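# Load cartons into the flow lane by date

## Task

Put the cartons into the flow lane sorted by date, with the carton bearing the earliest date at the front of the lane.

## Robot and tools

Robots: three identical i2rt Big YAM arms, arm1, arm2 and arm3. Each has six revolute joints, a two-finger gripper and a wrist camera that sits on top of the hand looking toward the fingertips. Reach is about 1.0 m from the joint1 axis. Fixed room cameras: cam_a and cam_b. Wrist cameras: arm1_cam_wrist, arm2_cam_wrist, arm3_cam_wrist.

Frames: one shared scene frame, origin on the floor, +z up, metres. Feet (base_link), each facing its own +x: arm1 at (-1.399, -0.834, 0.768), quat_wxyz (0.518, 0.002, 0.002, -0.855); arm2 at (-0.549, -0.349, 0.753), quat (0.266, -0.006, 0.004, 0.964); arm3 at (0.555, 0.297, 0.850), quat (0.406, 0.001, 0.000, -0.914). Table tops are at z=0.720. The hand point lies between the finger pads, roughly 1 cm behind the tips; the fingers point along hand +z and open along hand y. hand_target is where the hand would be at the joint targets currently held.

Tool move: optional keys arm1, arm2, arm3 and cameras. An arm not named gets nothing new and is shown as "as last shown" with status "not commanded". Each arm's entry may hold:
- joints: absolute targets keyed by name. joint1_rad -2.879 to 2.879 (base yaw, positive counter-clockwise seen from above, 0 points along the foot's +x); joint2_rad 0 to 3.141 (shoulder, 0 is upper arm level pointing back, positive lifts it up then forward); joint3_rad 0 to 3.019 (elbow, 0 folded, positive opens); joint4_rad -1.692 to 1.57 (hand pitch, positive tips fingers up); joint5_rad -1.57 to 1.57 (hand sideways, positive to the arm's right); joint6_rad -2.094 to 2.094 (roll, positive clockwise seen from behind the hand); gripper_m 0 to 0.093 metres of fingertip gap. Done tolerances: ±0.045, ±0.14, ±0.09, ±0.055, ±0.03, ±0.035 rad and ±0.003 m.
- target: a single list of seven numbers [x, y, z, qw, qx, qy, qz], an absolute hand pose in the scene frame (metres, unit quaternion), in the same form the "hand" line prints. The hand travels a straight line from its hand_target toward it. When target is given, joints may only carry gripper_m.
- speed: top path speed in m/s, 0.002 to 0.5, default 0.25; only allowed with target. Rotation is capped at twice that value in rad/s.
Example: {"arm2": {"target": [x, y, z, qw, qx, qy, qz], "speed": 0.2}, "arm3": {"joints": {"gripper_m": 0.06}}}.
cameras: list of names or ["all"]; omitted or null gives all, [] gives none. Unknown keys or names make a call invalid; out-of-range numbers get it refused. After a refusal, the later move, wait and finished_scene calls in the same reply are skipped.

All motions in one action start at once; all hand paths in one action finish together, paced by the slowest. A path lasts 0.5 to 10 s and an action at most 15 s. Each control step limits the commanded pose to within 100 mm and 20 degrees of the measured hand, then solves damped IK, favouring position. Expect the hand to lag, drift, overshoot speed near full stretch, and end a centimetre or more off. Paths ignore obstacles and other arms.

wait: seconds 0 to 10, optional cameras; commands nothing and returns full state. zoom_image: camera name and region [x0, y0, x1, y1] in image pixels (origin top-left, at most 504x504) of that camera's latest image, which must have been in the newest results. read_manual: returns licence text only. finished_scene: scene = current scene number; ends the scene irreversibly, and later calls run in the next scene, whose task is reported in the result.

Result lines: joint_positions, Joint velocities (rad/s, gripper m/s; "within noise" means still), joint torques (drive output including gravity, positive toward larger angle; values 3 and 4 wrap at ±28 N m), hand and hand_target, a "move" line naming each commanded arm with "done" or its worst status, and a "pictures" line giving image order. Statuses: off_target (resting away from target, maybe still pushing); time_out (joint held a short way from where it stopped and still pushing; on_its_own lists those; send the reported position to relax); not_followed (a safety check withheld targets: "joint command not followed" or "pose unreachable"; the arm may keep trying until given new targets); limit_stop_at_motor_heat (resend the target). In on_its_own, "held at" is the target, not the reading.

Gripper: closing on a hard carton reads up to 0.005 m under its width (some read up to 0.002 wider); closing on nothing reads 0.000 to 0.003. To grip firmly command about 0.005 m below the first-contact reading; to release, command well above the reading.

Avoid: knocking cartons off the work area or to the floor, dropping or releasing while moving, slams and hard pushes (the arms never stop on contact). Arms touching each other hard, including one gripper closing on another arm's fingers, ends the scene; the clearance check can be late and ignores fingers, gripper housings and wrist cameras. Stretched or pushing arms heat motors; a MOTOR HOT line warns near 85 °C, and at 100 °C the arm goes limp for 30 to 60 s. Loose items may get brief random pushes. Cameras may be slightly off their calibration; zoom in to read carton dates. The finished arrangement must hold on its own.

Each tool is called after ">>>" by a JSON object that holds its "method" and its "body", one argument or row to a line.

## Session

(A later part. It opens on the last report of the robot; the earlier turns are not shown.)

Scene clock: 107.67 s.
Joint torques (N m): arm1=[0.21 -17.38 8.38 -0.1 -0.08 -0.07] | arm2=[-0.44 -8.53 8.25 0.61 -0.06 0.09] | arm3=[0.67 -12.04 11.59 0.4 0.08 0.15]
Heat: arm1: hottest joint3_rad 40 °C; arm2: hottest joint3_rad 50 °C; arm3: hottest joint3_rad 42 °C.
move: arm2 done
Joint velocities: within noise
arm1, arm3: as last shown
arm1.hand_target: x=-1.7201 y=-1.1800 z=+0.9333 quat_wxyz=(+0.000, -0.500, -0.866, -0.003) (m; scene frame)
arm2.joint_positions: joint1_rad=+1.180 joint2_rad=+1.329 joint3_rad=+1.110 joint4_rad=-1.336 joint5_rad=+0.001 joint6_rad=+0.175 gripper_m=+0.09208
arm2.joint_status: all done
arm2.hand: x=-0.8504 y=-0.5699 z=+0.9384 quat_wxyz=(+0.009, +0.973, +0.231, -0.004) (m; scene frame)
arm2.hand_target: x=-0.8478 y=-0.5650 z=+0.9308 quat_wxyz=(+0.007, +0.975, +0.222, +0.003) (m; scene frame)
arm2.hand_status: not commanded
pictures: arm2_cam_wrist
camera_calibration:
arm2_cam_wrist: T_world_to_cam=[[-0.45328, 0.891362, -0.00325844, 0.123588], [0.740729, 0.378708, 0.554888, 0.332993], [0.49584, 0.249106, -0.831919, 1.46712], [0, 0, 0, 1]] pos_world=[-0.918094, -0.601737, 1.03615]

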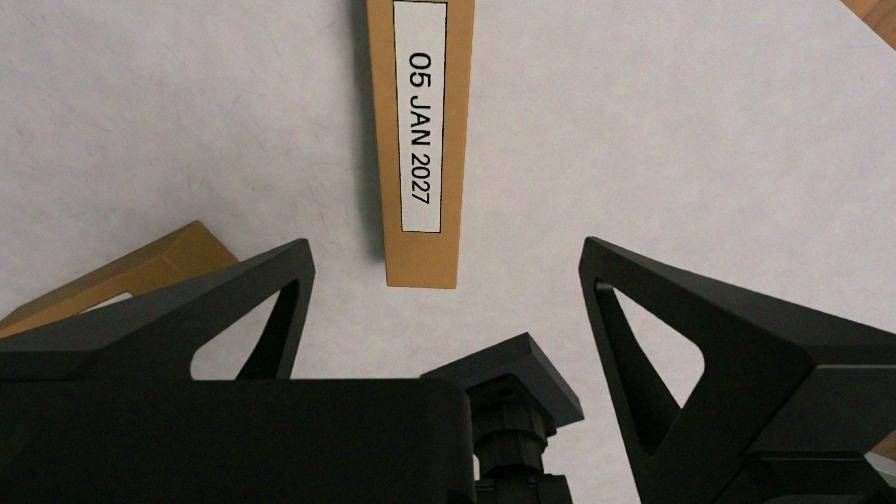

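>>> {"method": "move", "body": {
  "arm1": {"target":[-1.744,-1.164,0.86,0,0.4924,0.8704,0],"speed":0.25},
  "arm2": {"target":[-0.8415,-0.584,0.86,0,0.976,0.2177,0],"speed":0.25},
  "cameras": ["arm1_cam_wrist","arm2_cam_wrist"]
}}

Scene clock: 115.73 s.
Joint torques (N m): arm1=[-0.73 -16.38 8.12 0.47 -0.1 -0.04] | arm2=[0.62 -8.41 8.18 0.87 0.07 0.05] | arm3=[0.62 -12.1 11.56 0.39 0.09 0.16]
Heat: arm1: hottest joint3_rad 40 °C; arm2: hottest joint3_rad 50 °C; arm3: hottest joint3_rad 42 °C.
move: arm1 done; arm2 done
Joint velocities: within noise
arm1.joint_positions: joint1_rad=-0.316 joint2_rad=+1.676 joint3_rad=+1.238 joint4_rad=-1.147 joint5_rad=-0.001 joint6_rad=-1.340 gripper_m=+0.09196
arm1.joint_status: not commanded
arm1.hand: x=-1.7364 y=-1.1637 z=+0.8571 quat_wxyz=(-0.002, -0.492, -0.871, -0.010) (m; scene frame)
arm1.hand_target: x=-1.7439 y=-1.1640 z=+0.8600 quat_wxyz=(+0.000, -0.492, -0.870, +0.000) (m; scene frame)
arm1.hand_status: done (0.008 m and 1.2 deg from the pose sent, 0.071 m and 1.8 deg at the start)
arm2.joint_positions: joint1_rad=+1.220 joint2_rad=+1.403 joint3_rad=+0.988 joint4_rad=-1.142 joint5_rad=+0.013 joint6_rad=+0.238 gripper_m=+0.09208
arm2.joint_status: not commanded
arm2.hand: x=-0.8456 y=-0.5836 z=+0.8685 quat_wxyz=(+0.004, +0.976, +0.219, -0.006) (m; scene frame)
arm2.hand_target: x=-0.8415 y=-0.5839 z=+0.8603 quat_wxyz=(+0.000, +0.976, +0.218, +0.000) (m; scene frame)
arm2.hand_status: done (0.009 m and 0.8 deg from the pose sent, 0.080 m and 1.9 deg at the start)
arm3.joint_positions: joint1_rad=+0.056 joint2_rad=+1.404 joint3_rad=+0.983 joint4_rad=-1.162 joint5_rad=+0.000 joint6_rad=+0.889 gripper_m=+0.09209
arm3.joint_status: not commanded
arm3.hand: x=+0.3207 y=+0.0088 z=+0.9628 quat_wxyz=(+0.005, -1.000, -0.002, -0.005) (m; scene frame)
arm3.hand_target: x=+0.3180 y=+0.0019 z=+0.9613 quat_wxyz=(+0.006, -1.000, +0.000, -0.006) (m; scene frame)
arm3.hand_status: not commanded
pictures: arm1_cam_wrist, arm2_cam_wrist
camera_calibration:
arm1_cam_wrist: T_world_to_cam=[[-0.853382, -0.519439, -0.0438482, -2.04544], [-0.426815, 0.647957, 0.630857, -0.530031], [-0.29928, 0.557077, -0.774659, 0.916039], [0, 0, 0, 1]] pos_world=[-1.69761, -1.22935, 0.954302]
arm2_cam_wrist: T_world_to_cam=[[-0.43227, 0.901707, 0.00818956, 0.151572], [0.752197, 0.355557, 0.554778, 0.369745], [0.497335, 0.245974, -0.831958, 1.40948], [0, 0, 0, 1]] pos_world=[-0.913583, -0.614833, 0.966257]

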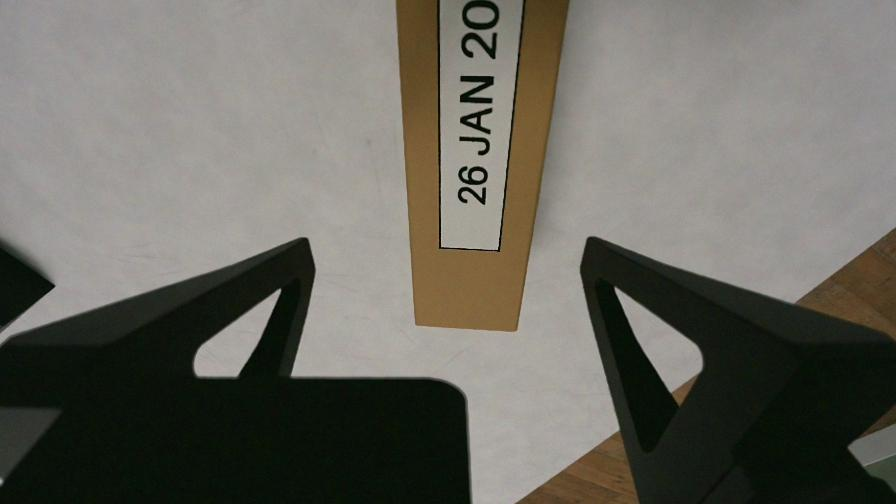

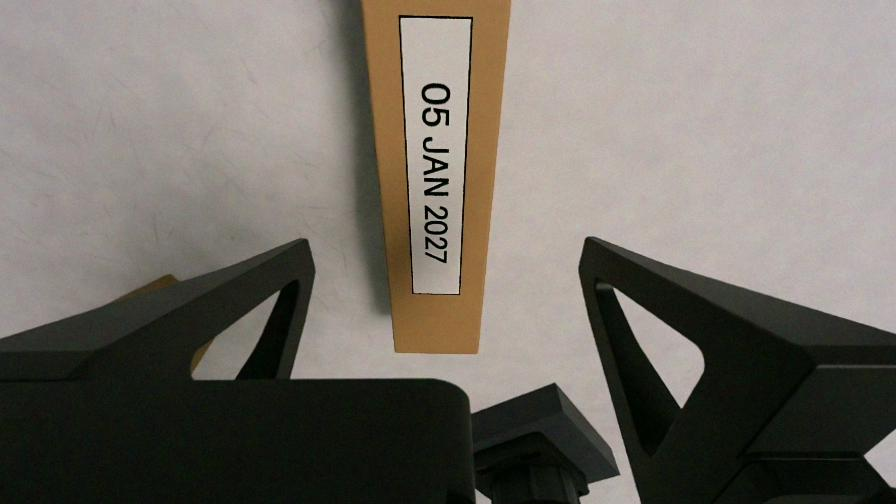

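>>> {"method": "move", "body": {
  "arm1": {"target":[-1.751,-1.171,0.79,0,0.4924,0.8704,0],"speed":0.15},
  "arm2": {"target":[-0.84,-0.589,0.79,0,0.976,0.2177,0],"speed":0.15},
  "cameras": ["arm1_cam_wrist","arm2_cam_wrist"]
}}

Scene clock: 122.30 s.
Joint torques (N m): arm1=[-0.21 -17.44 7.3 0.46 -0.1 -0.06] | arm2=[0.79 -8.76 7.23 0.84 0.07 0.11] | arm3=[0.62 -12.16 11.59 0.42 0.1 0.15]
Heat: arm1: hottest joint3_rad 40 °C; arm2: hottest joint3_rad 50 °C; arm3: hottest joint3_rad 43 °C.
move: arm1 done; arm2 off_target
Joint velocities: within noise
arm1.joint_positions: joint1_rad=-0.316 joint2_rad=+1.792 joint3_rad=+1.185 joint4_rad=-0.981 joint5_rad=-0.001 joint6_rad=-1.341 gripper_m=+0.09196
arm1.joint_status: not commanded
arm1.hand: x=-1.7429 y=-1.1698 z=+0.7862 quat_wxyz=(-0.002, -0.491, -0.871, -0.011) (m; scene frame)
arm1.hand_target: x=-1.7509 y=-1.1710 z=+0.7900 quat_wxyz=(+0.000, -0.492, -0.870, +0.000) (m; scene frame)
arm1.hand_status: done (0.009 m and 1.3 deg from the pose sent, 0.069 m and 1.1 deg at the start)
arm2.joint_positions: joint1_rad=+1.227 joint2_rad=+1.510 joint3_rad=+0.893 joint4_rad=-0.938 joint5_rad=+0.013 joint6_rad=+0.248 gripper_m=+0.09208
arm2.joint_status: not commanded
arm2.hand: x=-0.8460 y=-0.5888 z=+0.7988 quat_wxyz=(+0.004, +0.976, +0.218, -0.007) (m; scene frame)
arm2.hand_target: x=-0.8400 y=-0.5889 z=+0.7903 quat_wxyz=(+0.000, +0.976, +0.218, +0.000) (m; scene frame)
arm2.hand_status: off_target (0.011 m and 0.9 deg from the pose sent, 0.079 m and 0.8 deg at the start)
arm3: as last shown
pictures: arm1_cam_wrist, arm2_cam_wrist
camera_calibration:
arm1_cam_wrist: T_world_to_cam=[[-0.852918, -0.520011, -0.0460507, -2.05537], [-0.428319, 0.646628, 0.631202, -0.488614], [-0.298454, 0.558088, -0.77425, 0.864891], [0, 0, 0, 1]] pos_world=[-1.70422, -1.23555, 0.883405]
arm2_cam_wrist: T_world_to_cam=[[-0.429452, 0.903058, 0.0075933, 0.160335], [0.754095, 0.35396, 0.553221, 0.412431], [0.496903, 0.243307, -0.833, 1.35203], [0, 0, 0, 1]] pos_world=[-0.913982, -0.619735, 0.896856]

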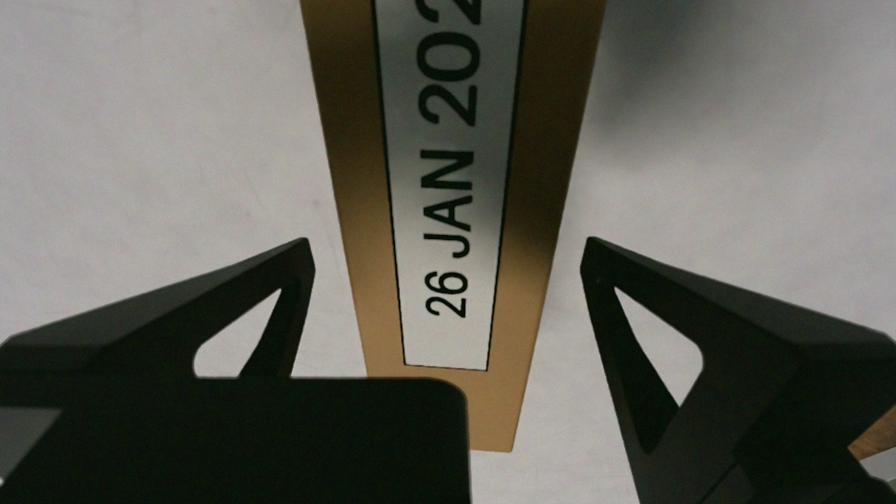

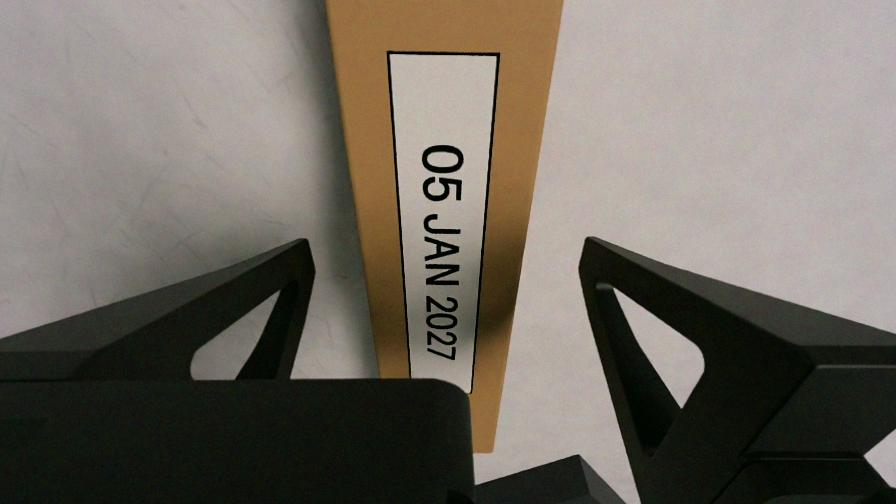

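Both well centred. Descend and grip both.

>>> {"method": "move", "body": {
  "arm1": {"target":[-1.751,-1.171,0.758,0,0.4924,0.8704,0],"speed":0.1},
  "arm2": {"target":[-0.838,-0.589,0.757,0,0.976,0.2177,0],"speed":0.1},
  "cameras": []
}}

>>> {"method": "move", "body": {
  "arm1": {"joints":{"gripper_m":0.054}},
  "arm2": {"joints":{"gripper_m":0.054}},
  "cameras": ["arm1_cam_wrist","arm2_cam_wrist"]
}}

Scene clock: 125.70 s.
Joint torques (N m): arm1=[-0.26 -16.67 6.76 0.49 -0.1 -0.05] | arm2=[0.79 -8.94 6.52 0.95 0.07 0.1] | arm3=[0.67 -12.04 11.58 0.4 0.09 0.15]
Heat: arm1: hottest joint3_rad 40 °C; arm2: hottest joint3_rad 50 °C; arm3: hottest joint3_rad 43 °C.
move: arm1 done; arm2 off_target
Joint velocities: within noise
arm1.joint_positions: joint1_rad=-0.316 joint2_rad=+1.837 joint3_rad=+1.162 joint4_rad=-0.903 joint5_rad=-0.001 joint6_rad=-1.341 gripper_m=+0.09196
arm1.joint_status: not commanded
arm1.hand: x=-1.7447 y=-1.1714 z=+0.7582 quat_wxyz=(-0.001, -0.491, -0.871, -0.006) (m; scene frame)
arm1.hand_target: x=-1.7509 y=-1.1710 z=+0.7581 quat_wxyz=(+0.000, -0.492, -0.870, +0.000) (m; scene frame)
arm1.hand_status: done (0.006 m and 0.8 deg from the pose sent, 0.029 m and 1.3 deg at the start)
arm2.joint_positions: joint1_rad=+1.229 joint2_rad=+1.568 joint3_rad=+0.855 joint4_rad=-0.839 joint5_rad=+0.013 joint6_rad=+0.250 gripper_m=+0.09208
arm2.joint_status: not commanded
arm2.hand: x=-0.8454 y=-0.5899 z=+0.7666 quat_wxyz=(+0.005, +0.976, +0.218, -0.008) (m; scene frame)
arm2.hand_target: x=-0.8380 y=-0.5888 z=+0.7573 quat_wxyz=(+0.000, +0.976, +0.218, +0.000) (m; scene frame)
arm2.hand_status: off_target (0.012 m and 1.1 deg from the pose sent, 0.043 m and 0.9 deg at the start)
arm3: as last shown
pictures: none
No camera images: "cameras" was empty.

Scene clock: 126.33 s.
Joint torques (N m): arm1=[-0.21 -16.73 6.79 0.46 -0.07 -0.04] | arm2=[0.67 -8.88 6.53 0.8 0.06 0.06] | arm3=[0.79 -12.28 11.56 0.35 0.09 0.13]
Heat: arm1: hottest joint3_rad 40 °C; arm2: hottest joint3_rad 50 °C; arm3: hottest joint3_rad 43 °C.
move: arm1 off_target; arm2 off_target
Joint velocities: within noise
arm1.joint_positions: joint1_rad=-0.316 joint2_rad=+1.837 joint3_rad=+1.162 joint4_rad=-0.902 joint5_rad=-0.001 joint6_rad=-1.342 gripper_m=+0.06053
arm1.joint_status: gripper_m off_target (ended at +0.06056, target +0.05400)
arm1.hand: x=-1.7446 y=-1.1714 z=+0.7581 quat_wxyz=(-0.001, -0.491, -0.871, -0.006) (m; scene frame)
arm1.hand_target: x=-1.7510 y=-1.1710 z=+0.7581 quat_wxyz=(+0.000, -0.492, -0.870, +0.000) (m; scene frame)
arm1.hand_status: not commanded
arm2.joint_positions: joint1_rad=+1.230 joint2_rad=+1.568 joint3_rad=+0.855 joint4_rad=-0.838 joint5_rad=+0.014 joint6_rad=+0.253 gripper_m=+0.06071
arm2.joint_status: gripper_m off_target (ended at +0.06074, target +0.05400)
arm2.hand: x=-0.8452 y=-0.5903 z=+0.7666 quat_wxyz=(+0.005, +0.976, +0.217, -0.008) (m; scene frame)
arm2.hand_target: x=-0.8380 y=-0.5889 z=+0.7573 quat_wxyz=(+0.000, +0.976, +0.218, +0.000) (m; scene frame)
arm2.hand_status: not commanded
arm3: as last shown
pictures: arm1_cam_wrist, arm2_cam_wrist
camera_calibration:
arm1_cam_wrist: T_world_to_cam=[[-0.852584, -0.521315, -0.0364934, -2.06711], [-0.424788, 0.650656, 0.629446, -0.458298], [-0.304395, 0.552157, -0.776187, 0.827707], [0, 0, 0, 1]] pos_world=[-1.70512, -1.23645, 0.855493]
arm2_cam_wrist: T_world_to_cam=[[-0.427974, 0.903764, 0.00700374, 0.164433], [0.756272, 0.353865, 0.550302, 0.434185], [0.494865, 0.240812, -0.834936, 1.32338], [0, 0, 0, 1]] pos_world=[-0.912883, -0.620937, 0.864854]

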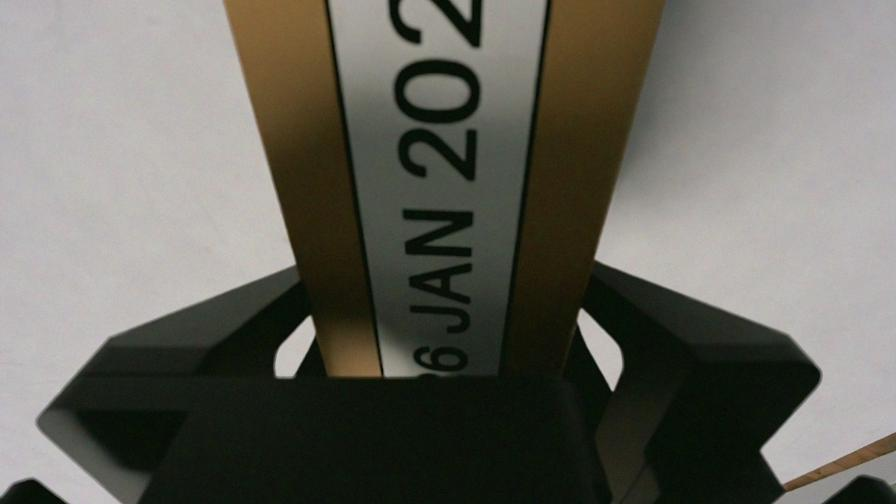

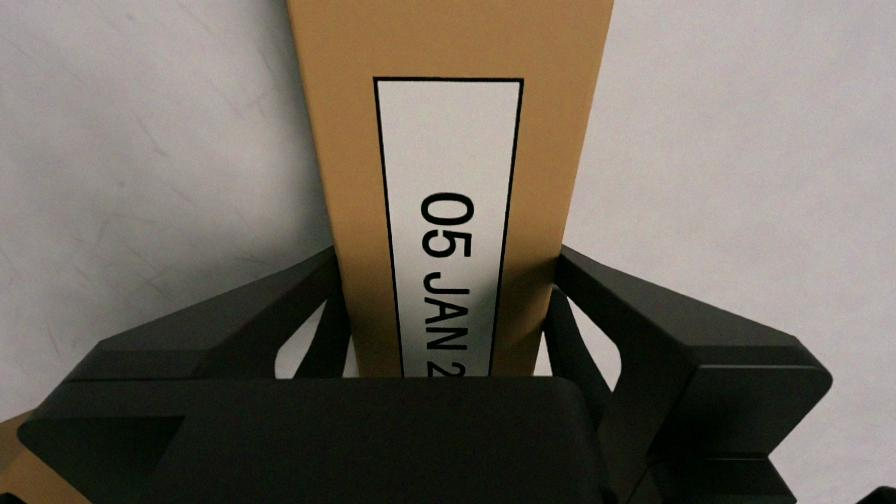

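>>> {"method": "move", "body": {
  "arm1": {"joints":{"joint1_rad":-0.316,"joint2_rad":1.57,"joint3_rad":1.40,"joint4_rad":-1.40,"joint5_rad":0,"joint6_rad":-1.34}},
  "arm2": {"joints":{"joint1_rad":1.229,"joint2_rad":1.32,"joint3_rad":1.16,"joint4_rad":-1.38,"joint5_rad":0,"joint6_rad":0.25}},
  "cameras": []
}}

>>> {"method": "move", "body": {
  "arm1": {"joints":{"joint1_rad":2.501,"joint2_rad":1.77,"joint3_rad":1.64,"joint4_rad":-1.38,"joint5_rad":0,"joint6_rad":0}},
  "arm2": {"joints":{"joint1_rad":-1.669,"joint2_rad":1.52,"joint3_rad":1.36,"joint4_rad":-1.325,"joint5_rad":0,"joint6_rad":0.934}},
  "cameras": ["arm1_cam_wrist","arm2_cam_wrist","cam_a"]
}}

Scene clock: 133.87 s.
Joint torques (N m): arm1=[0.56 -17.73 11.06 -0.32 -0.19 0.04] | arm2=[-0.15 -9.11 12.88 -0.2 -0.09 -0.04] | arm3=[0.73 -12.16 11.6 0.44 0.1 0.15]
Heat: arm1: hottest joint3_rad 40 °C; arm2: hottest joint3_rad 50 °C; arm3: hottest joint3_rad 43 °C.
move: arm1 done; arm2 done
Joint velocities: within noise
arm1.joint_positions: joint1_rad=-0.316 joint2_rad=+1.597 joint3_rad=+1.364 joint4_rad=-1.391 joint5_rad=+0.003 joint6_rad=-1.342 gripper_m=+0.06053
arm1.joint_status: all done
arm1.hand: x=-1.7276 y=-1.1543 z=+0.9387 quat_wxyz=(-0.005, -0.491, -0.871, -0.029) (m; scene frame)
arm1.hand_target: x=-1.7327 y=-1.1602 z=+0.9638 quat_wxyz=(+0.000, -0.492, -0.871, -0.003) (m; scene frame)
arm1.hand_status: not commanded
arm2.joint_positions: joint1_rad=+1.230 joint2_rad=+1.325 joint3_rad=+1.120 joint4_rad=-1.369 joint5_rad=+0.002 joint6_rad=+0.253 gripper_m=+0.06071
arm2.joint_status: all done
arm2.hand: x=-0.8352 y=-0.5812 z=+0.9437 quat_wxyz=(+0.005, +0.976, +0.217, +0.004) (m; scene frame)
arm2.hand_target: x=-0.8427 y=-0.5870 z=+0.9607 quat_wxyz=(+0.014, +0.976, +0.218, -0.010) (m; scene frame)
arm2.hand_status: not commanded
arm3: as last shown
pictures: none
No camera images: "cameras" was empty.

Scene clock: 136.43 s.
Joint torques (N m): arm1=[0.38 -23.12 11.25 -0.21 0.04 0.11] | arm2=[0.15 -14.33 13.56 -0.13 -0.04 0.09] | arm3=[0.67 -12.16 11.56 0.42 0.09 0.15]
Heat: arm1: hottest joint3_rad 41 °C; arm2: hottest joint3_rad 51 °C; arm3: hottest joint3_rad 43 °C.
move: arm1 done; arm2 done
Joint velocities: within noise
arm1.joint_positions: joint1_rad=+2.506 joint2_rad=+1.816 joint3_rad=+1.604 joint4_rad=-1.370 joint5_rad=+0.000 joint6_rad=-0.007 gripper_m=+0.06053
arm1.joint_status: all done
arm1.hand: x=-0.9043 y=-0.5939 z=+0.9249 quat_wxyz=(+0.004, +0.228, -0.974, -0.001) (m; scene frame)
arm1.hand_target: x=-0.8969 y=-0.5936 z=+0.9633 quat_wxyz=(-0.031, +0.222, -0.974, -0.009) (m; scene frame)
arm1.hand_status: not commanded
arm2.joint_positions: joint1_rad=-1.672 joint2_rad=+1.544 joint3_rad=+1.310 joint4_rad=-1.315 joint5_rad=+0.002 joint6_rad=+0.924 gripper_m=+0.06070
arm2.joint_status: all done
arm2.hand: x=-0.2767 y=+0.0183 z=+0.9282 quat_wxyz=(-0.012, +0.003, -1.000, -0.002) (m; scene frame)
arm2.hand_target: x=-0.2713 y=+0.0294 z=+0.9576 quat_wxyz=(-0.030, +0.000, -0.999, -0.029) (m; scene frame)
arm2.hand_status: not commanded
arm3: as last shown
pictures: arm1_cam_wrist, arm2_cam_wrist, cam_a
camera_calibration:
arm1_cam_wrist: T_world_to_cam=[[0.448216, -0.893467, -0.0286324, -0.0954894], [-0.684116, -0.363458, 0.632363, -1.42155], [-0.575402, -0.263848, -0.774143, 0.162486], [0, 0, 0, 1]] pos_world=[-0.836209, -0.559119, 1.02199]
arm2_cam_wrist: T_world_to_cam=[[0.0101052, -0.999913, 0.00845191, 0.0112581], [-0.838303, -0.00386368, 0.545191, -0.729911], [-0.545111, -0.0125945, -0.83827, 0.750363], [0, 0, 0, 1]] pos_world=[-0.202969, 0.0178874, 1.02685]

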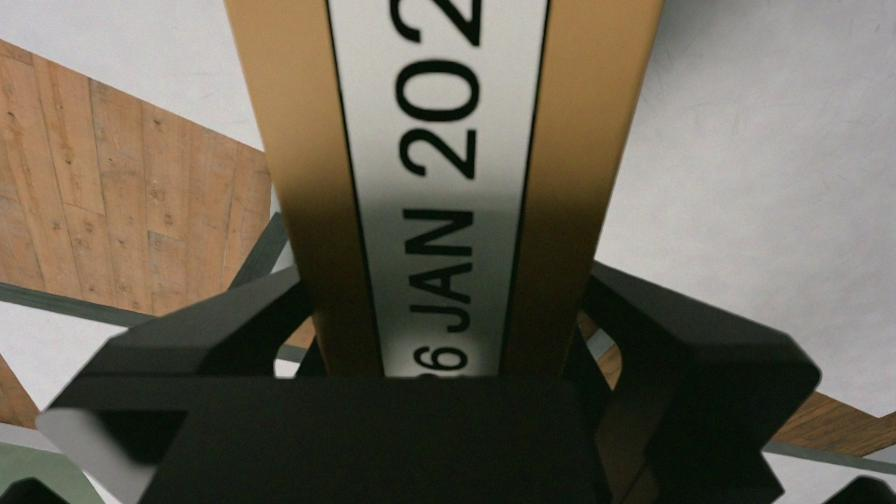

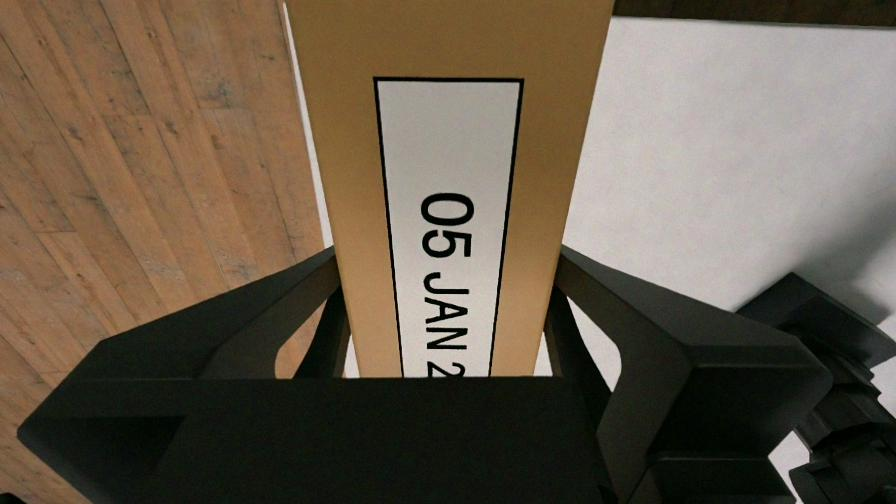

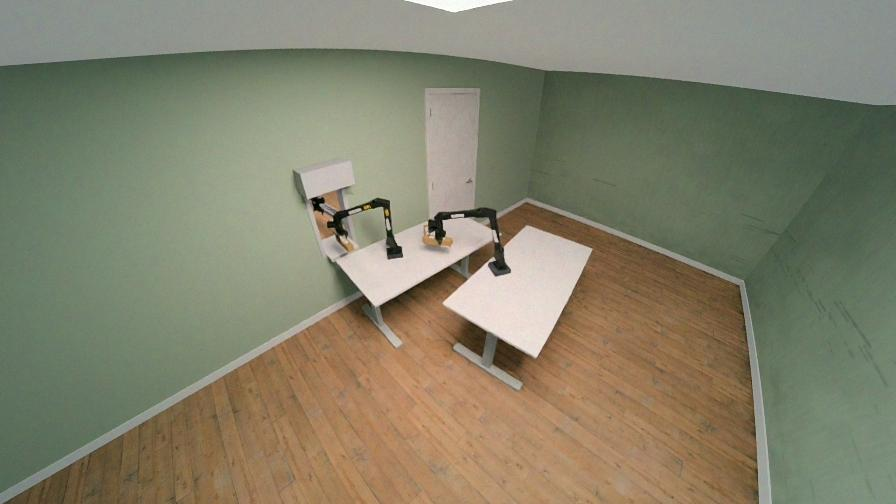

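>>> {"method": "move", "body": {
  "arm1": {"joints":{"joint1_rad":2.501,"joint2_rad":2.03,"joint3_rad":1.627,"joint4_rad":-1.085,"joint5_rad":0,"joint6_rad":0}},
  "arm2": {"target":[0.055,0.008,0.94,0,0,1,0],"speed":0.3},
  "cameras": ["arm1_cam_wrist","arm2_cam_wrist"]
}}

Scene clock: 144.93 s.
Joint torques (N m): arm1=[0.62 -25.99 9.76 0.55 0.06 0.1] | arm2=[0.21 -23.12 16.59 -0.36 -0.09 -0.13] | arm3=[0.67 -12.1 11.58 0.36 0.09 0.14]
Heat: arm1: hottest joint3_rad 42 °C; arm2: hottest joint3_rad 53 °C; arm3: hottest joint3_rad 43 °C.
move: arm1 done; arm2 off_target
Joint velocities: within noise
arm1.joint_positions: joint1_rad=+2.506 joint2_rad=+2.080 joint3_rad=+1.598 joint4_rad=-1.098 joint5_rad=+0.000 joint6_rad=-0.006 gripper_m=+0.05995
arm1.joint_status: all done
arm1.hand: x=-0.8574 y=-0.5704 z=+0.7751 quat_wxyz=(+0.003, +0.228, -0.974, -0.001) (m; scene frame)
arm1.hand_target: x=-0.8380 y=-0.5646 z=+0.8152 quat_wxyz=(-0.042, +0.222, -0.974, -0.012) (m; scene frame)
arm1.hand_status: not commanded
arm2.joint_positions: joint1_rad=-2.081 joint2_rad=+2.268 joint3_rad=+2.321 joint4_rad=-1.684 joint5_rad=-0.012 joint6_rad=+0.539 gripper_m=+0.06070
arm2.joint_status: not commanded
arm2.hand: x=+0.0421 y=-0.0055 z=+0.9070 quat_wxyz=(+0.024, -0.009, -1.000, +0.016) (m; scene frame)
arm2.hand_target: x=+0.0524 y=+0.0066 z=+0.9399 quat_wxyz=(-0.008, +0.000, -1.000, -0.005) (m; scene frame)
arm2.hand_status: off_target (0.038 m and 3.4 deg from the pose sent, 0.332 m and 1.5 deg at the start; a joint's target at an end of its range on 24 of 70 steps)
arm3: as last shown
pictures: arm1_cam_wrist, arm2_cam_wrist
camera_calibration:
arm1_cam_wrist: T_world_to_cam=[[0.44754, -0.893805, -0.0286338, -0.100598], [-0.685895, -0.36363, 0.630335, -1.28632], [-0.573809, -0.26246, -0.775795, 0.0832125], [0, 0, 0, 1]] pos_world=[-0.789509, -0.535818, 0.872486]
arm2_cam_wrist: T_world_to_cam=[[-0.0127607, -0.998936, 0.0443163, -0.0470794], [-0.796542, 0.0369466, 0.603454, -0.505576], [-0.604449, -0.0275993, -0.796166, 0.870333], [0, 0, 0, 1]] pos_world=[0.122759, -0.0043294, 1.00011]

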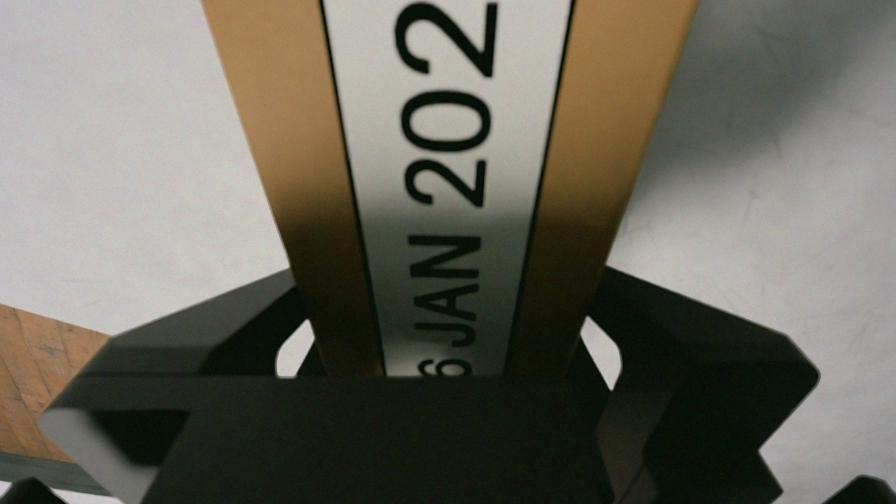

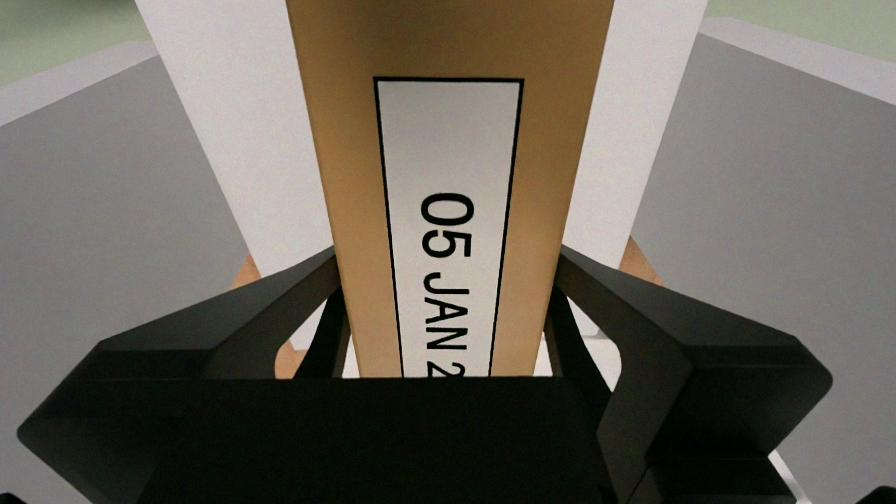

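>>> {"method": "move", "body": {
  "arm1": {"joints":{"joint2_rad":2.075,"joint4_rad":-1.055}},
  "arm2": {"target":[0.05,0.01,0.83,0,0,1,0],"speed":0.15},
  "cameras": ["arm1_cam_wrist","arm2_cam_wrist"]
}}

Scene clock: 150.97 s.
Joint torques (N m): arm1=[0.5 -23.71 9.72 0.65 0.06 0.1] | arm2=[0.56 -24.76 9.7 0.54 -0.1 -0.05] | arm3=[0.62 -12.1 11.56 0.39 0.09 0.15]
Heat: arm1: hottest joint3_rad 42 °C; arm2: hottest joint3_rad 53 °C; arm3: hottest joint3_rad 43 °C.
move: arm1 done; arm2 off_target
Joint velocities: within noise
arm1.joint_positions: joint1_rad=+2.506 joint2_rad=+2.095 joint3_rad=+1.598 joint4_rad=-1.069 joint5_rad=+0.000 joint6_rad=-0.006 gripper_m=+0.05994
arm1.joint_status: all done
arm1.hand: x=-0.8529 y=-0.5681 z=+0.7667 quat_wxyz=(-0.004, +0.228, -0.974, -0.003) (m; scene frame)
arm1.hand_target: x=-0.8351 y=-0.5631 z=+0.7889 quat_wxyz=(-0.035, +0.222, -0.974, -0.010) (m; scene frame)
arm1.hand_status: not commanded
arm2.joint_positions: joint1_rad=-2.077 joint2_rad=+2.293 joint3_rad=+2.146 joint4_rad=-1.443 joint5_rad=-0.012 joint6_rad=+0.539 gripper_m=+0.06070
arm2.joint_status: not commanded
arm2.hand: x=+0.0524 y=+0.0021 z=+0.8229 quat_wxyz=(+0.006, -0.007, -1.000, +0.005) (m; scene frame)
arm2.hand_target: x=+0.0500 y=+0.0099 z=+0.8300 quat_wxyz=(+0.000, +0.000, -1.000, +0.000) (m; scene frame)
arm2.hand_status: off_target (0.011 m and 1.3 deg from the pose sent, 0.079 m and 3.4 deg at the start)
arm3: as last shown
pictures: arm1_cam_wrist, arm2_cam_wrist
camera_calibration:
arm1_cam_wrist: T_world_to_cam=[[0.447873, -0.893643, -0.0284987, -0.100535], [-0.693602, -0.367378, 0.619637, -1.27757], [-0.564204, -0.257752, -0.784371, 0.0972871], [0, 0, 0, 1]] pos_world=[-0.786211, -0.534119, 0.865076]
arm2_cam_wrist: T_world_to_cam=[[-0.0091639, -0.999674, 0.0238165, -0.0190089], [-0.817348, 0.0212095, 0.575754, -0.422943], [-0.576072, -0.0141902, -0.817276, 0.825687], [0, 0, 0, 1]] pos_world=[0.12979, 0.00168433, 0.918778]

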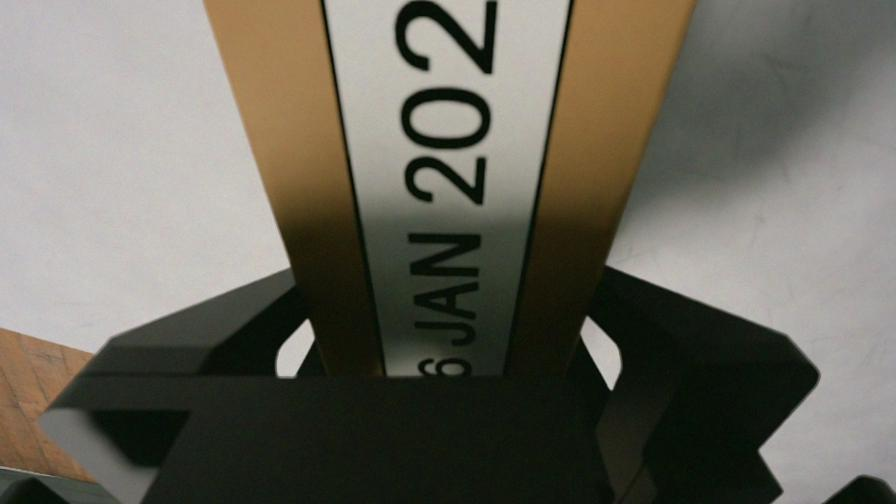

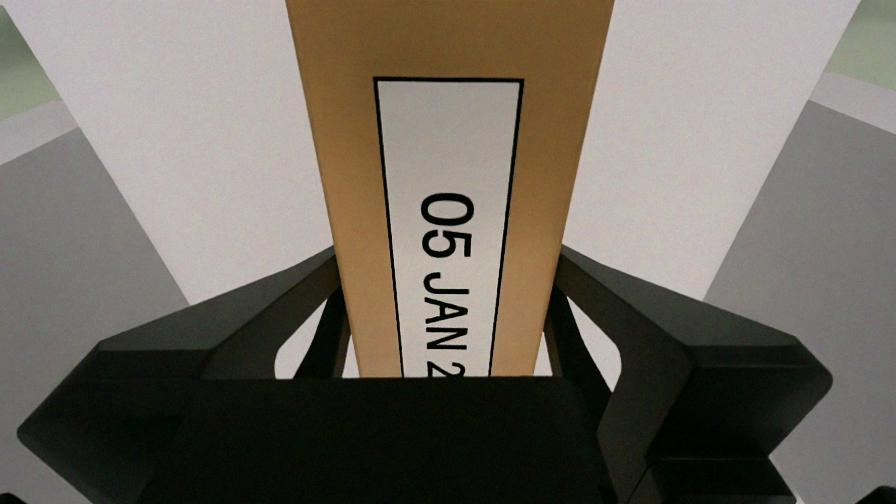

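>>> {"method": "move", "body": {
  "arm1": {"joints":{"joint2_rad":2.10,"joint4_rad":-1.04}},
  "arm2": {"target":[0.05,0.01,0.80,0,0,1,0],"speed":0.08},
  "cameras": []
}}

>>> {"method": "move", "body": {
  "arm2": {"target":[0.05,0.01,0.785,0,0,1,0],"speed":0.06},
  "cameras": ["arm1_cam_wrist","arm2_cam_wrist"]
}}

Scene clock: 155.77 s.
Joint torques (N m): arm1=[0.56 -22.01 9.69 1.05 0.05 0.1] | arm2=[0.56 -23.77 9.42 0.57 -0.09 -0.04] | arm3=[0.67 -12.1 11.55 0.39 0.09 0.14]
Heat: arm1: hottest joint3_rad 43 °C; arm2: hottest joint3_rad 53 °C; arm3: hottest joint3_rad 43 °C.
move: arm1 done; arm2 done
Joint velocities: within noise
arm1.joint_positions: joint1_rad=+2.506 joint2_rad=+2.099 joint3_rad=+1.598 joint4_rad=-1.066 joint5_rad=+0.000 joint6_rad=-0.006 gripper_m=+0.05994
arm1.joint_status: all done
arm1.hand: x=-0.8526 y=-0.5679 z=+0.7645 quat_wxyz=(-0.004, +0.228, -0.974, -0.003) (m; scene frame)
arm1.hand_target: x=-0.8346 y=-0.5628 z=+0.7739 quat_wxyz=(-0.030, +0.222, -0.974, -0.009) (m; scene frame)
arm1.hand_status: not commanded
arm2.joint_positions: joint1_rad=-2.076 joint2_rad=+2.304 joint3_rad=+2.100 joint4_rad=-1.378 joint5_rad=-0.012 joint6_rad=+0.539 gripper_m=+0.06070
arm2.joint_status: not commanded
arm2.hand: x=+0.0530 y=+0.0026 z=+0.7979 quat_wxyz=(+0.003, -0.007, -1.000, +0.003) (m; scene frame)
arm2.hand_target: x=+0.0499 y=+0.0099 z=+0.8000 quat_wxyz=(+0.000, +0.000, -1.000, +0.000) (m; scene frame)
arm2.hand_status: done (0.008 m and 0.9 deg from the pose sent, 0.024 m and 1.3 deg at the start)
arm3.joint_positions: joint1_rad=+0.056 joint2_rad=+1.404 joint3_rad=+0.983 joint4_rad=-1.162 joint5_rad=+0.000 joint6_rad=+0.889 gripper_m=+0.09209
arm3.joint_status: not commanded
arm3.hand: x=+0.3207 y=+0.0088 z=+0.9628 quat_wxyz=(+0.005, -1.000, -0.002, -0.005) (m; scene frame)
arm3.hand_target: x=+0.3180 y=+0.0019 z=+0.9613 quat_wxyz=(+0.006, -1.000, +0.000, -0.006) (m; scene frame)
arm3.hand_status: not commanded
pictures: none
No camera images: "cameras" was empty.

Scene clock: 156.77 s.
Joint torques (N m): arm1=[0.62 -22.07 9.7 1.03 0.06 0.11] | arm2=[0.44 -22.83 8.73 0.66 -0.09 -0.04] | arm3=[0.5 -12.22 11.59 0.43 0.09 0.15]
Heat: arm1: hottest joint3_rad 43 °C; arm2: hottest joint3_rad 53 °C; arm3: hottest joint3_rad 43 °C.
move: arm2 off_target
Joint velocities: within noise
arm1, arm3: as last shown
arm1.joint_positions: joint1_rad=+2.506 joint2_rad=+2.099 joint3_rad=+1.598 joint4_rad=-1.066 joint5_rad=+0.000 joint6_rad=-0.006 gripper_m=+0.05993
arm2.joint_positions: joint1_rad=-2.076 joint2_rad=+2.304 joint3_rad=+2.089 joint4_rad=-1.348 joint5_rad=-0.012 joint6_rad=+0.539 gripper_m=+0.06070
arm2.joint_status: not commanded
arm2.hand: x=+0.0563 y=+0.0047 z=+0.7937 quat_wxyz=(-0.005, -0.006, -1.000, -0.001) (m; scene frame)
arm2.hand_target: x=+0.0499 y=+0.0100 z=+0.7852 quat_wxyz=(+0.000, +0.000, -1.000, +0.000) (m; scene frame)
arm2.hand_status: off_target (0.012 m and 1.0 deg from the pose sent, 0.015 m and 0.9 deg at the start)
pictures: arm1_cam_wrist, arm2_cam_wrist
camera_calibration:
arm1_cam_wrist: T_world_to_cam=[[0.447866, -0.893647, -0.0284989, -0.100698], [-0.693437, -0.367295, 0.619871, -1.27586], [-0.564413, -0.257856, -0.784186, 0.0953552], [0, 0, 0, 1]] pos_world=[-0.785811, -0.534019, 0.862776]
arm2_cam_wrist: T_world_to_cam=[[-0.008023, -0.999918, 0.00996659, -0.00473566], [-0.830607, 0.0122136, 0.556725, -0.387213], [-0.556801, -0.00381172, -0.830637, 0.813521], [0, 0, 0, 1]] pos_world=[0.13131, 0.00309491, 0.891359]

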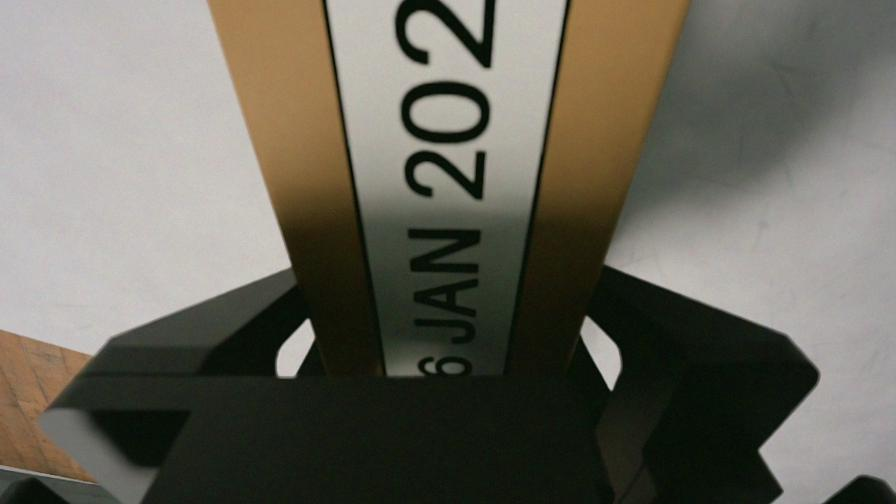

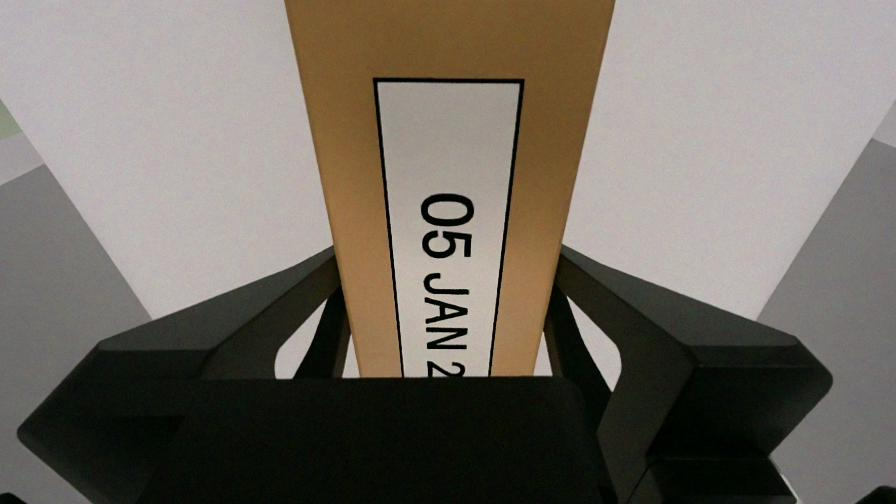

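>>> {"method": "move", "body": {
  "arm1": {"joints":{"gripper_m":0.092}},
  "arm2": {"joints":{"gripper_m":0.092}},
  "cameras": []
}}

>>> {"method": "move", "body": {
  "arm1": {"target":[-0.86,-0.571,0.92,0,-0.2224,0.975,0],"speed":0.25},
  "arm2": {"target":[0.053,0.006,0.93,0,0,1,0],"speed":0.25},
  "cameras": ["arm1_cam_wrist","arm2_cam_wrist"]
}}

>>> {"method": "move", "body": {
  "arm1": {"joints":{"joint1_rad":1.017,"joint2_rad":0.9,"joint3_rad":1.5,"joint4_rad":-1.49,"joint5_rad":0,"joint6_rad":0}},
  "arm2": {"target":[-0.28,0.01,0.94,0,0,1,0],"speed":0.35},
  "cameras": ["cam_a"]
}}

Scene clock: 161.73 s.
Joint torques (N m): arm1=[0.56 -21.71 10.02 0.58 0.05 0.1] | arm2=[0.5 -22.77 8.73 0.65 -0.06 -0.04] | arm3=[0.56 -12.22 11.59 0.38 0.08 0.15]
Heat: arm1: hottest joint3_rad 43 °C; arm2: hottest joint3_rad 53 °C; arm3: hottest joint3_rad 43 °C.
move: arm1 done; arm2 done
Joint velocities: within noise
arm1.joint_positions: joint1_rad=+2.506 joint2_rad=+2.099 joint3_rad=+1.598 joint4_rad=-1.052 joint5_rad=+0.000 joint6_rad=-0.006 gripper_m=+0.09183
arm1.joint_status: all done
arm1.hand: x=-0.8495 y=-0.5665 z=+0.7645 quat_wxyz=(-0.010, +0.228, -0.974, -0.004) (m; scene frame)
arm1.hand_target: x=-0.8346 y=-0.5628 z=+0.7739 quat_wxyz=(-0.030, +0.222, -0.974, -0.009) (m; scene frame)
arm1.hand_status: not commanded
arm2.joint_positions: joint1_rad=-2.076 joint2_rad=+2.303 joint3_rad=+2.089 joint4_rad=-1.348 joint5_rad=-0.013 joint6_rad=+0.539 gripper_m=+0.09186
arm2.joint_status: all done
arm2.hand: x=+0.0562 y=+0.0049 z=+0.7940 quat_wxyz=(-0.005, -0.006, -1.000, -0.002) (m; scene frame)
arm2.hand_target: x=+0.0499 y=+0.0100 z=+0.7852 quat_wxyz=(+0.000, +0.000, -1.000, +0.000) (m; scene frame)
arm2.hand_status: not commanded
arm3: as last shown
pictures: none
No camera images: "cameras" was empty.

Scene clock: 163.50 s.
Joint torques (N m): arm1=[1.2 -20.37 12.1 -0.25 0.15 0.12] | arm2=[-0.21 -20.66 14.94 -0.24 -0.05 -0.12] | arm3=[0.5 -12.04 11.63 0.4 0.09 0.14]
Heat: arm1: hottest joint3_rad 43 °C; arm2: hottest joint3_rad 54 °C; arm3: hottest joint3_rad 43 °C.
move: arm1 off_target; arm2 off_target
Joint velocities: within noise
arm1.joint_positions: joint1_rad=+2.506 joint2_rad=+1.937 joint3_rad=+1.734 joint4_rad=-1.400 joint5_rad=+0.002 joint6_rad=+0.000 gripper_m=+0.09193
arm1.joint_status: not commanded
arm1.hand: x=-0.8712 y=-0.5780 z=+0.9072 quat_wxyz=(+0.014, +0.225, -0.974, +0.002) (m; scene frame)
arm1.hand_target: x=-0.8606 y=-0.5712 z=+0.9200 quat_wxyz=(+0.000, +0.223, -0.975, +0.000) (m; scene frame)
arm1.hand_status: off_target (0.018 m and 1.7 deg from the pose sent, 0.156 m and 1.5 deg at the start)
arm2.joint_positions: joint1_rad=-2.076 joint2_rad=+2.252 joint3_rad=+2.335 joint4_rad=-1.684 joint5_rad=-0.013 joint6_rad=+0.538 gripper_m=+0.09195
arm2.joint_status: not commanded
arm2.hand: x=+0.0422 y=-0.0010 z=+0.9224 quat_wxyz=(+0.012, -0.006, -1.000, +0.008) (m; scene frame)
arm2.hand_target: x=+0.0521 y=+0.0056 z=+0.9298 quat_wxyz=(-0.001, +0.000, -1.000, +0.000) (m; scene frame)
arm2.hand_status: off_target (0.015 m and 1.8 deg from the pose sent, 0.136 m and 1.0 deg at the start)
arm3: as last shown
arm3.hand: x=+0.3207 y=+0.0088 z=+0.9628 quat_wxyz=(+0.005, -1.000, -0.001, -0.005) (m; scene frame)
pictures: arm1_cam_wrist, arm2_cam_wrist
camera_calibration:
arm1_cam_wrist: T_world_to_cam=[[0.441964, -0.896634, -0.0267499, -0.105685], [-0.675066, -0.352092, 0.648318, -1.38208], [-0.590723, -0.268475, -0.760899, 0.144039], [0, 0, 0, 1]] pos_world=[-0.801202, -0.542709, 1.0028]
arm2_cam_wrist: T_world_to_cam=[[-0.00674314, -0.999563, 0.0287921, -0.0293028], [-0.811099, 0.0223076, 0.584483, -0.496882], [-0.58487, -0.019412, -0.810895, 0.895583], [0, 0, 0, 1]] pos_world=[0.120582, -0.000820771, 1.01749]

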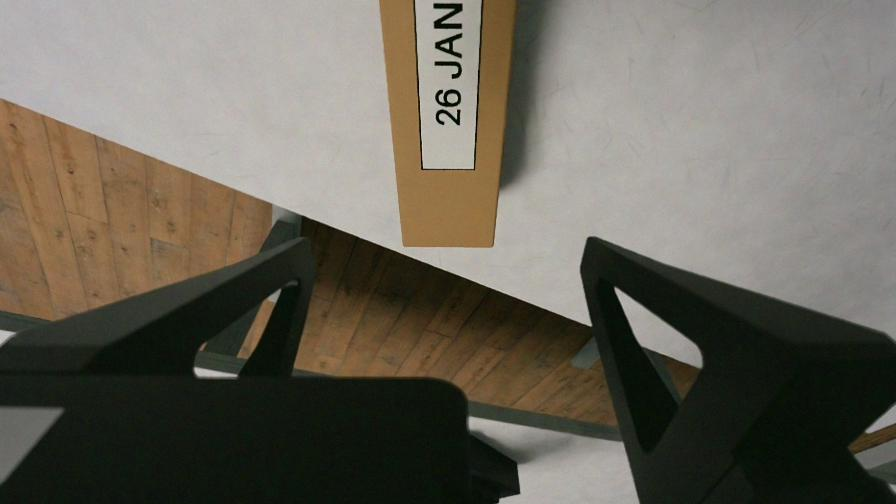

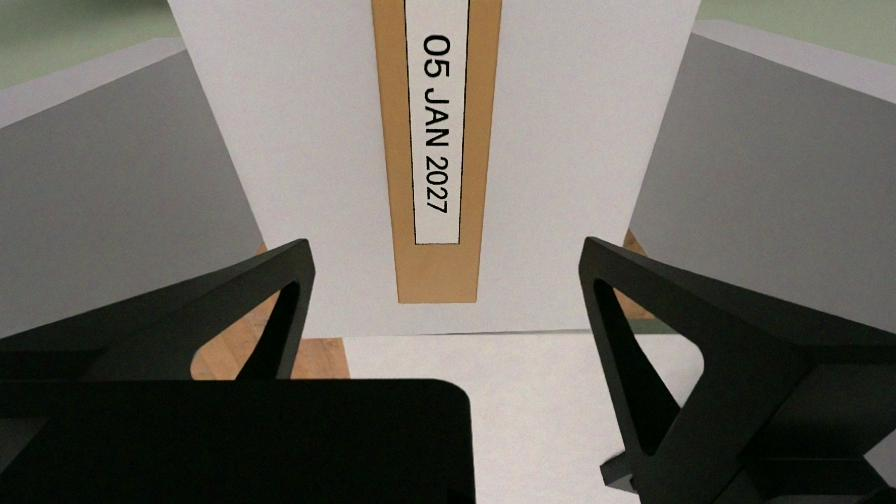

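Scene clock: 165.53 s.
Joint torques (N m): arm1=[-0.56 -4.95 9.14 0.83 -0.02 0.04] | arm2=[0.03 -11.99 8.29 0.76 0.11 0.13] | arm3=[0.62 -12.04 11.62 0.46 0.09 0.15]
Heat: arm1: hottest joint3_rad 43 °C; arm2: hottest joint3_rad 53 °C; arm3: hottest joint3_rad 43 °C.
move: arm1 done; arm2 done
Joint velocities: within noise
arm1.joint_positions: joint1_rad=+1.034 joint2_rad=+0.905 joint3_rad=+1.494 joint4_rad=-1.482 joint5_rad=+0.002 joint6_rad=+0.000 gripper_m=+0.09196
arm1.joint_status: all done
arm1.hand: x=-1.2361 y=-1.1035 z=+1.2573 quat_wxyz=(-0.290, -0.461, -0.823, +0.160) (m; scene frame)
arm1.hand_target: x=-1.2422 y=-1.1030 z=+1.2606 quat_wxyz=(-0.290, -0.467, -0.819, +0.162) (m; scene frame)
arm1.hand_status: not commanded
arm2.joint_positions: joint1_rad=-1.687 joint2_rad=+1.525 joint3_rad=+1.341 joint4_rad=-1.373 joint5_rad=-0.016 joint6_rad=+0.906 gripper_m=+0.09195
arm2.joint_status: not commanded
arm2.hand: x=-0.2773 y=+0.0122 z=+0.9476 quat_wxyz=(-0.002, +0.005, -1.000, -0.004) (m; scene frame)
arm2.hand_target: x=-0.2800 y=+0.0099 z=+0.9401 quat_wxyz=(+0.000, +0.000, -1.000, +0.000) (m; scene frame)
arm2.hand_status: done (0.008 m and 0.8 deg from the pose sent, 0.323 m and 1.8 deg at the start)
arm3: as last shown
pictures: cam_a

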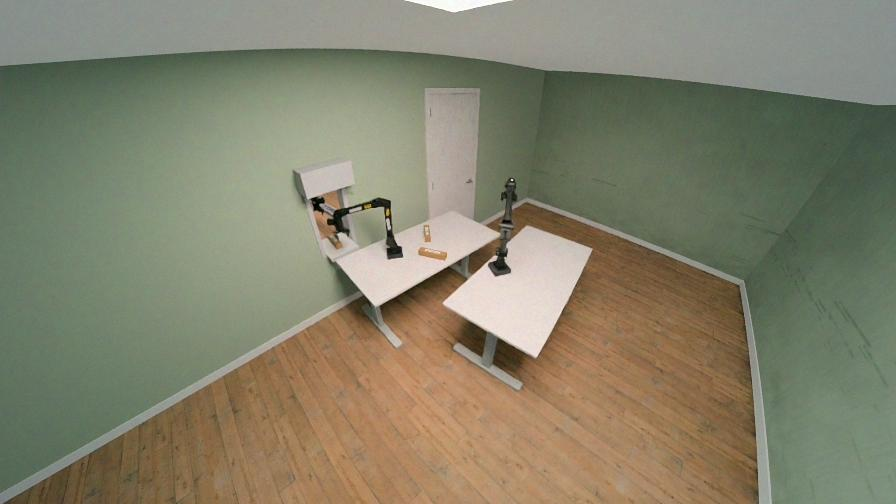

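>>> {"method": "move", "body": {
  "arm3": {"target":[0.035,0.0,0.90,0,-0.9997,0.0227,0],"speed":0.3},
  "arm2": {"joints":{"joint1_rad":2.178,"joint2_rad":1.57,"joint3_rad":1.30,"joint4_rad":-1.314,"joint5_rad":0,"joint6_rad":-0.84}},
  "cameras": ["arm2_cam_wrist","arm3_cam_wrist"]
}}

Scene clock: 174.93 s.
Joint torques (N m): arm1=[-0.62 -4.42 9.14 0.84 -0.01 0.04] | arm2=[-0.03 -12.92 8.18 -0.05 -0.06 -0.11] | arm3=[0.03 -23 13.83 0.01 0.01 -0.03]
Heat: arm1: hottest joint3_rad 42 °C; arm2: hottest joint3_rad 52 °C; arm3: hottest joint3_rad 43 °C.
move: arm2 done; arm3 off_target
Joint velocities: within noise
arm1: as last shown
arm1.hand_target: x=-1.2422 y=-1.1030 z=+1.2606 quat_wxyz=(-0.290, -0.467, -0.819, +0.163) (m; scene frame)
arm2.joint_positions: joint1_rad=+2.177 joint2_rad=+1.574 joint3_rad=+1.319 joint4_rad=-1.305 joint5_rad=-0.001 joint6_rad=-0.829 gripper_m=+0.09207
arm2.joint_status: all done
arm2.hand: x=-0.5194 y=-0.8093 z=+0.9255 quat_wxyz=(+0.009, +0.331, +0.944, -0.009) (m; scene frame)
arm2.hand_target: x=-0.5198 y=-0.8005 z=+0.9201 quat_wxyz=(+0.004, +0.326, +0.946, +0.002) (m; scene frame)
arm2.hand_status: not commanded
arm3.joint_positions: joint1_rad=-0.315 joint2_rad=+1.983 joint3_rad=+1.576 joint4_rad=-1.164 joint5_rad=+0.003 joint6_rad=+0.575 gripper_m=+0.09209
arm3.joint_status: not commanded
arm3.hand: x=+0.0453 y=+0.0064 z=+0.9024 quat_wxyz=(+0.001, -1.000, +0.027, +0.000) (m; scene frame)
arm3.hand_target: x=+0.0355 y=+0.0001 z=+0.9000 quat_wxyz=(+0.000, -1.000, +0.023, +0.000) (m; scene frame)
arm3.hand_status: off_target (0.012 m and 0.5 deg from the pose sent, 0.293 m and 2.9 deg at the start)
pictures: arm2_cam_wrist, arm3_cam_wrist
camera_calibration:
arm2_cam_wrist: T_world_to_cam=[[-0.620705, -0.7837, 0.0232239, -0.980104], [-0.648525, 0.529839, 0.546521, -0.405812], [-0.440614, 0.324167, -0.837123, 0.931062], [0, 0, 0, 1]] pos_world=[-0.461296, -0.854912, 1.02396]
arm3_cam_wrist: T_world_to_cam=[[0.0697955, 0.997561, 0.000192734, -0.00875161], [0.80116, -0.0561692, 0.595808, -0.571691], [0.594366, -0.0414303, -0.803127, 0.821052], [0, 0, 0, 1]] pos_world=[-0.0293777, 0.0106352, 1.00003]

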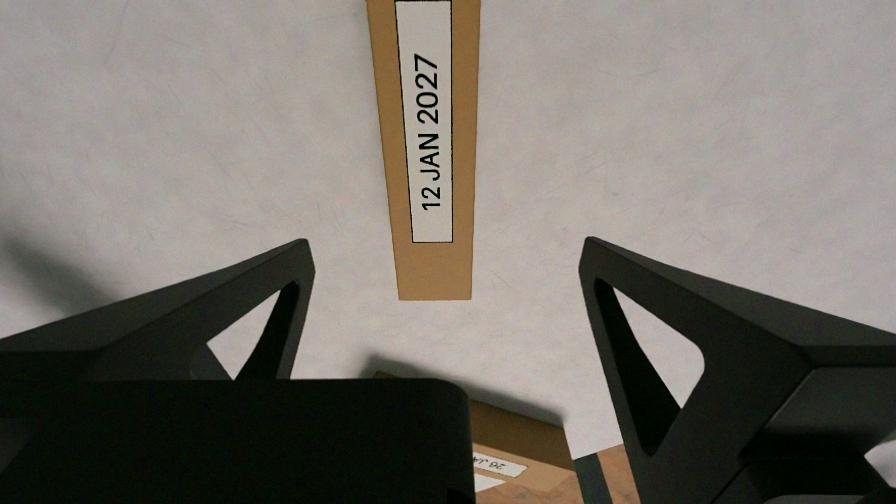

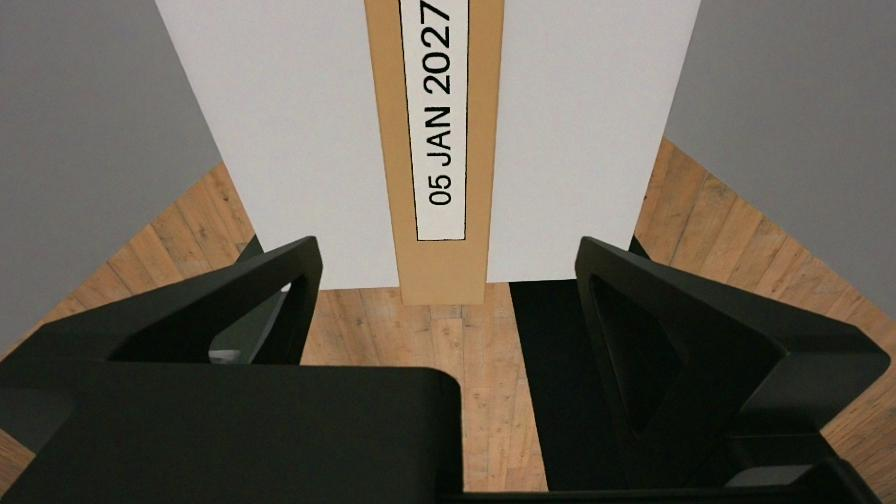

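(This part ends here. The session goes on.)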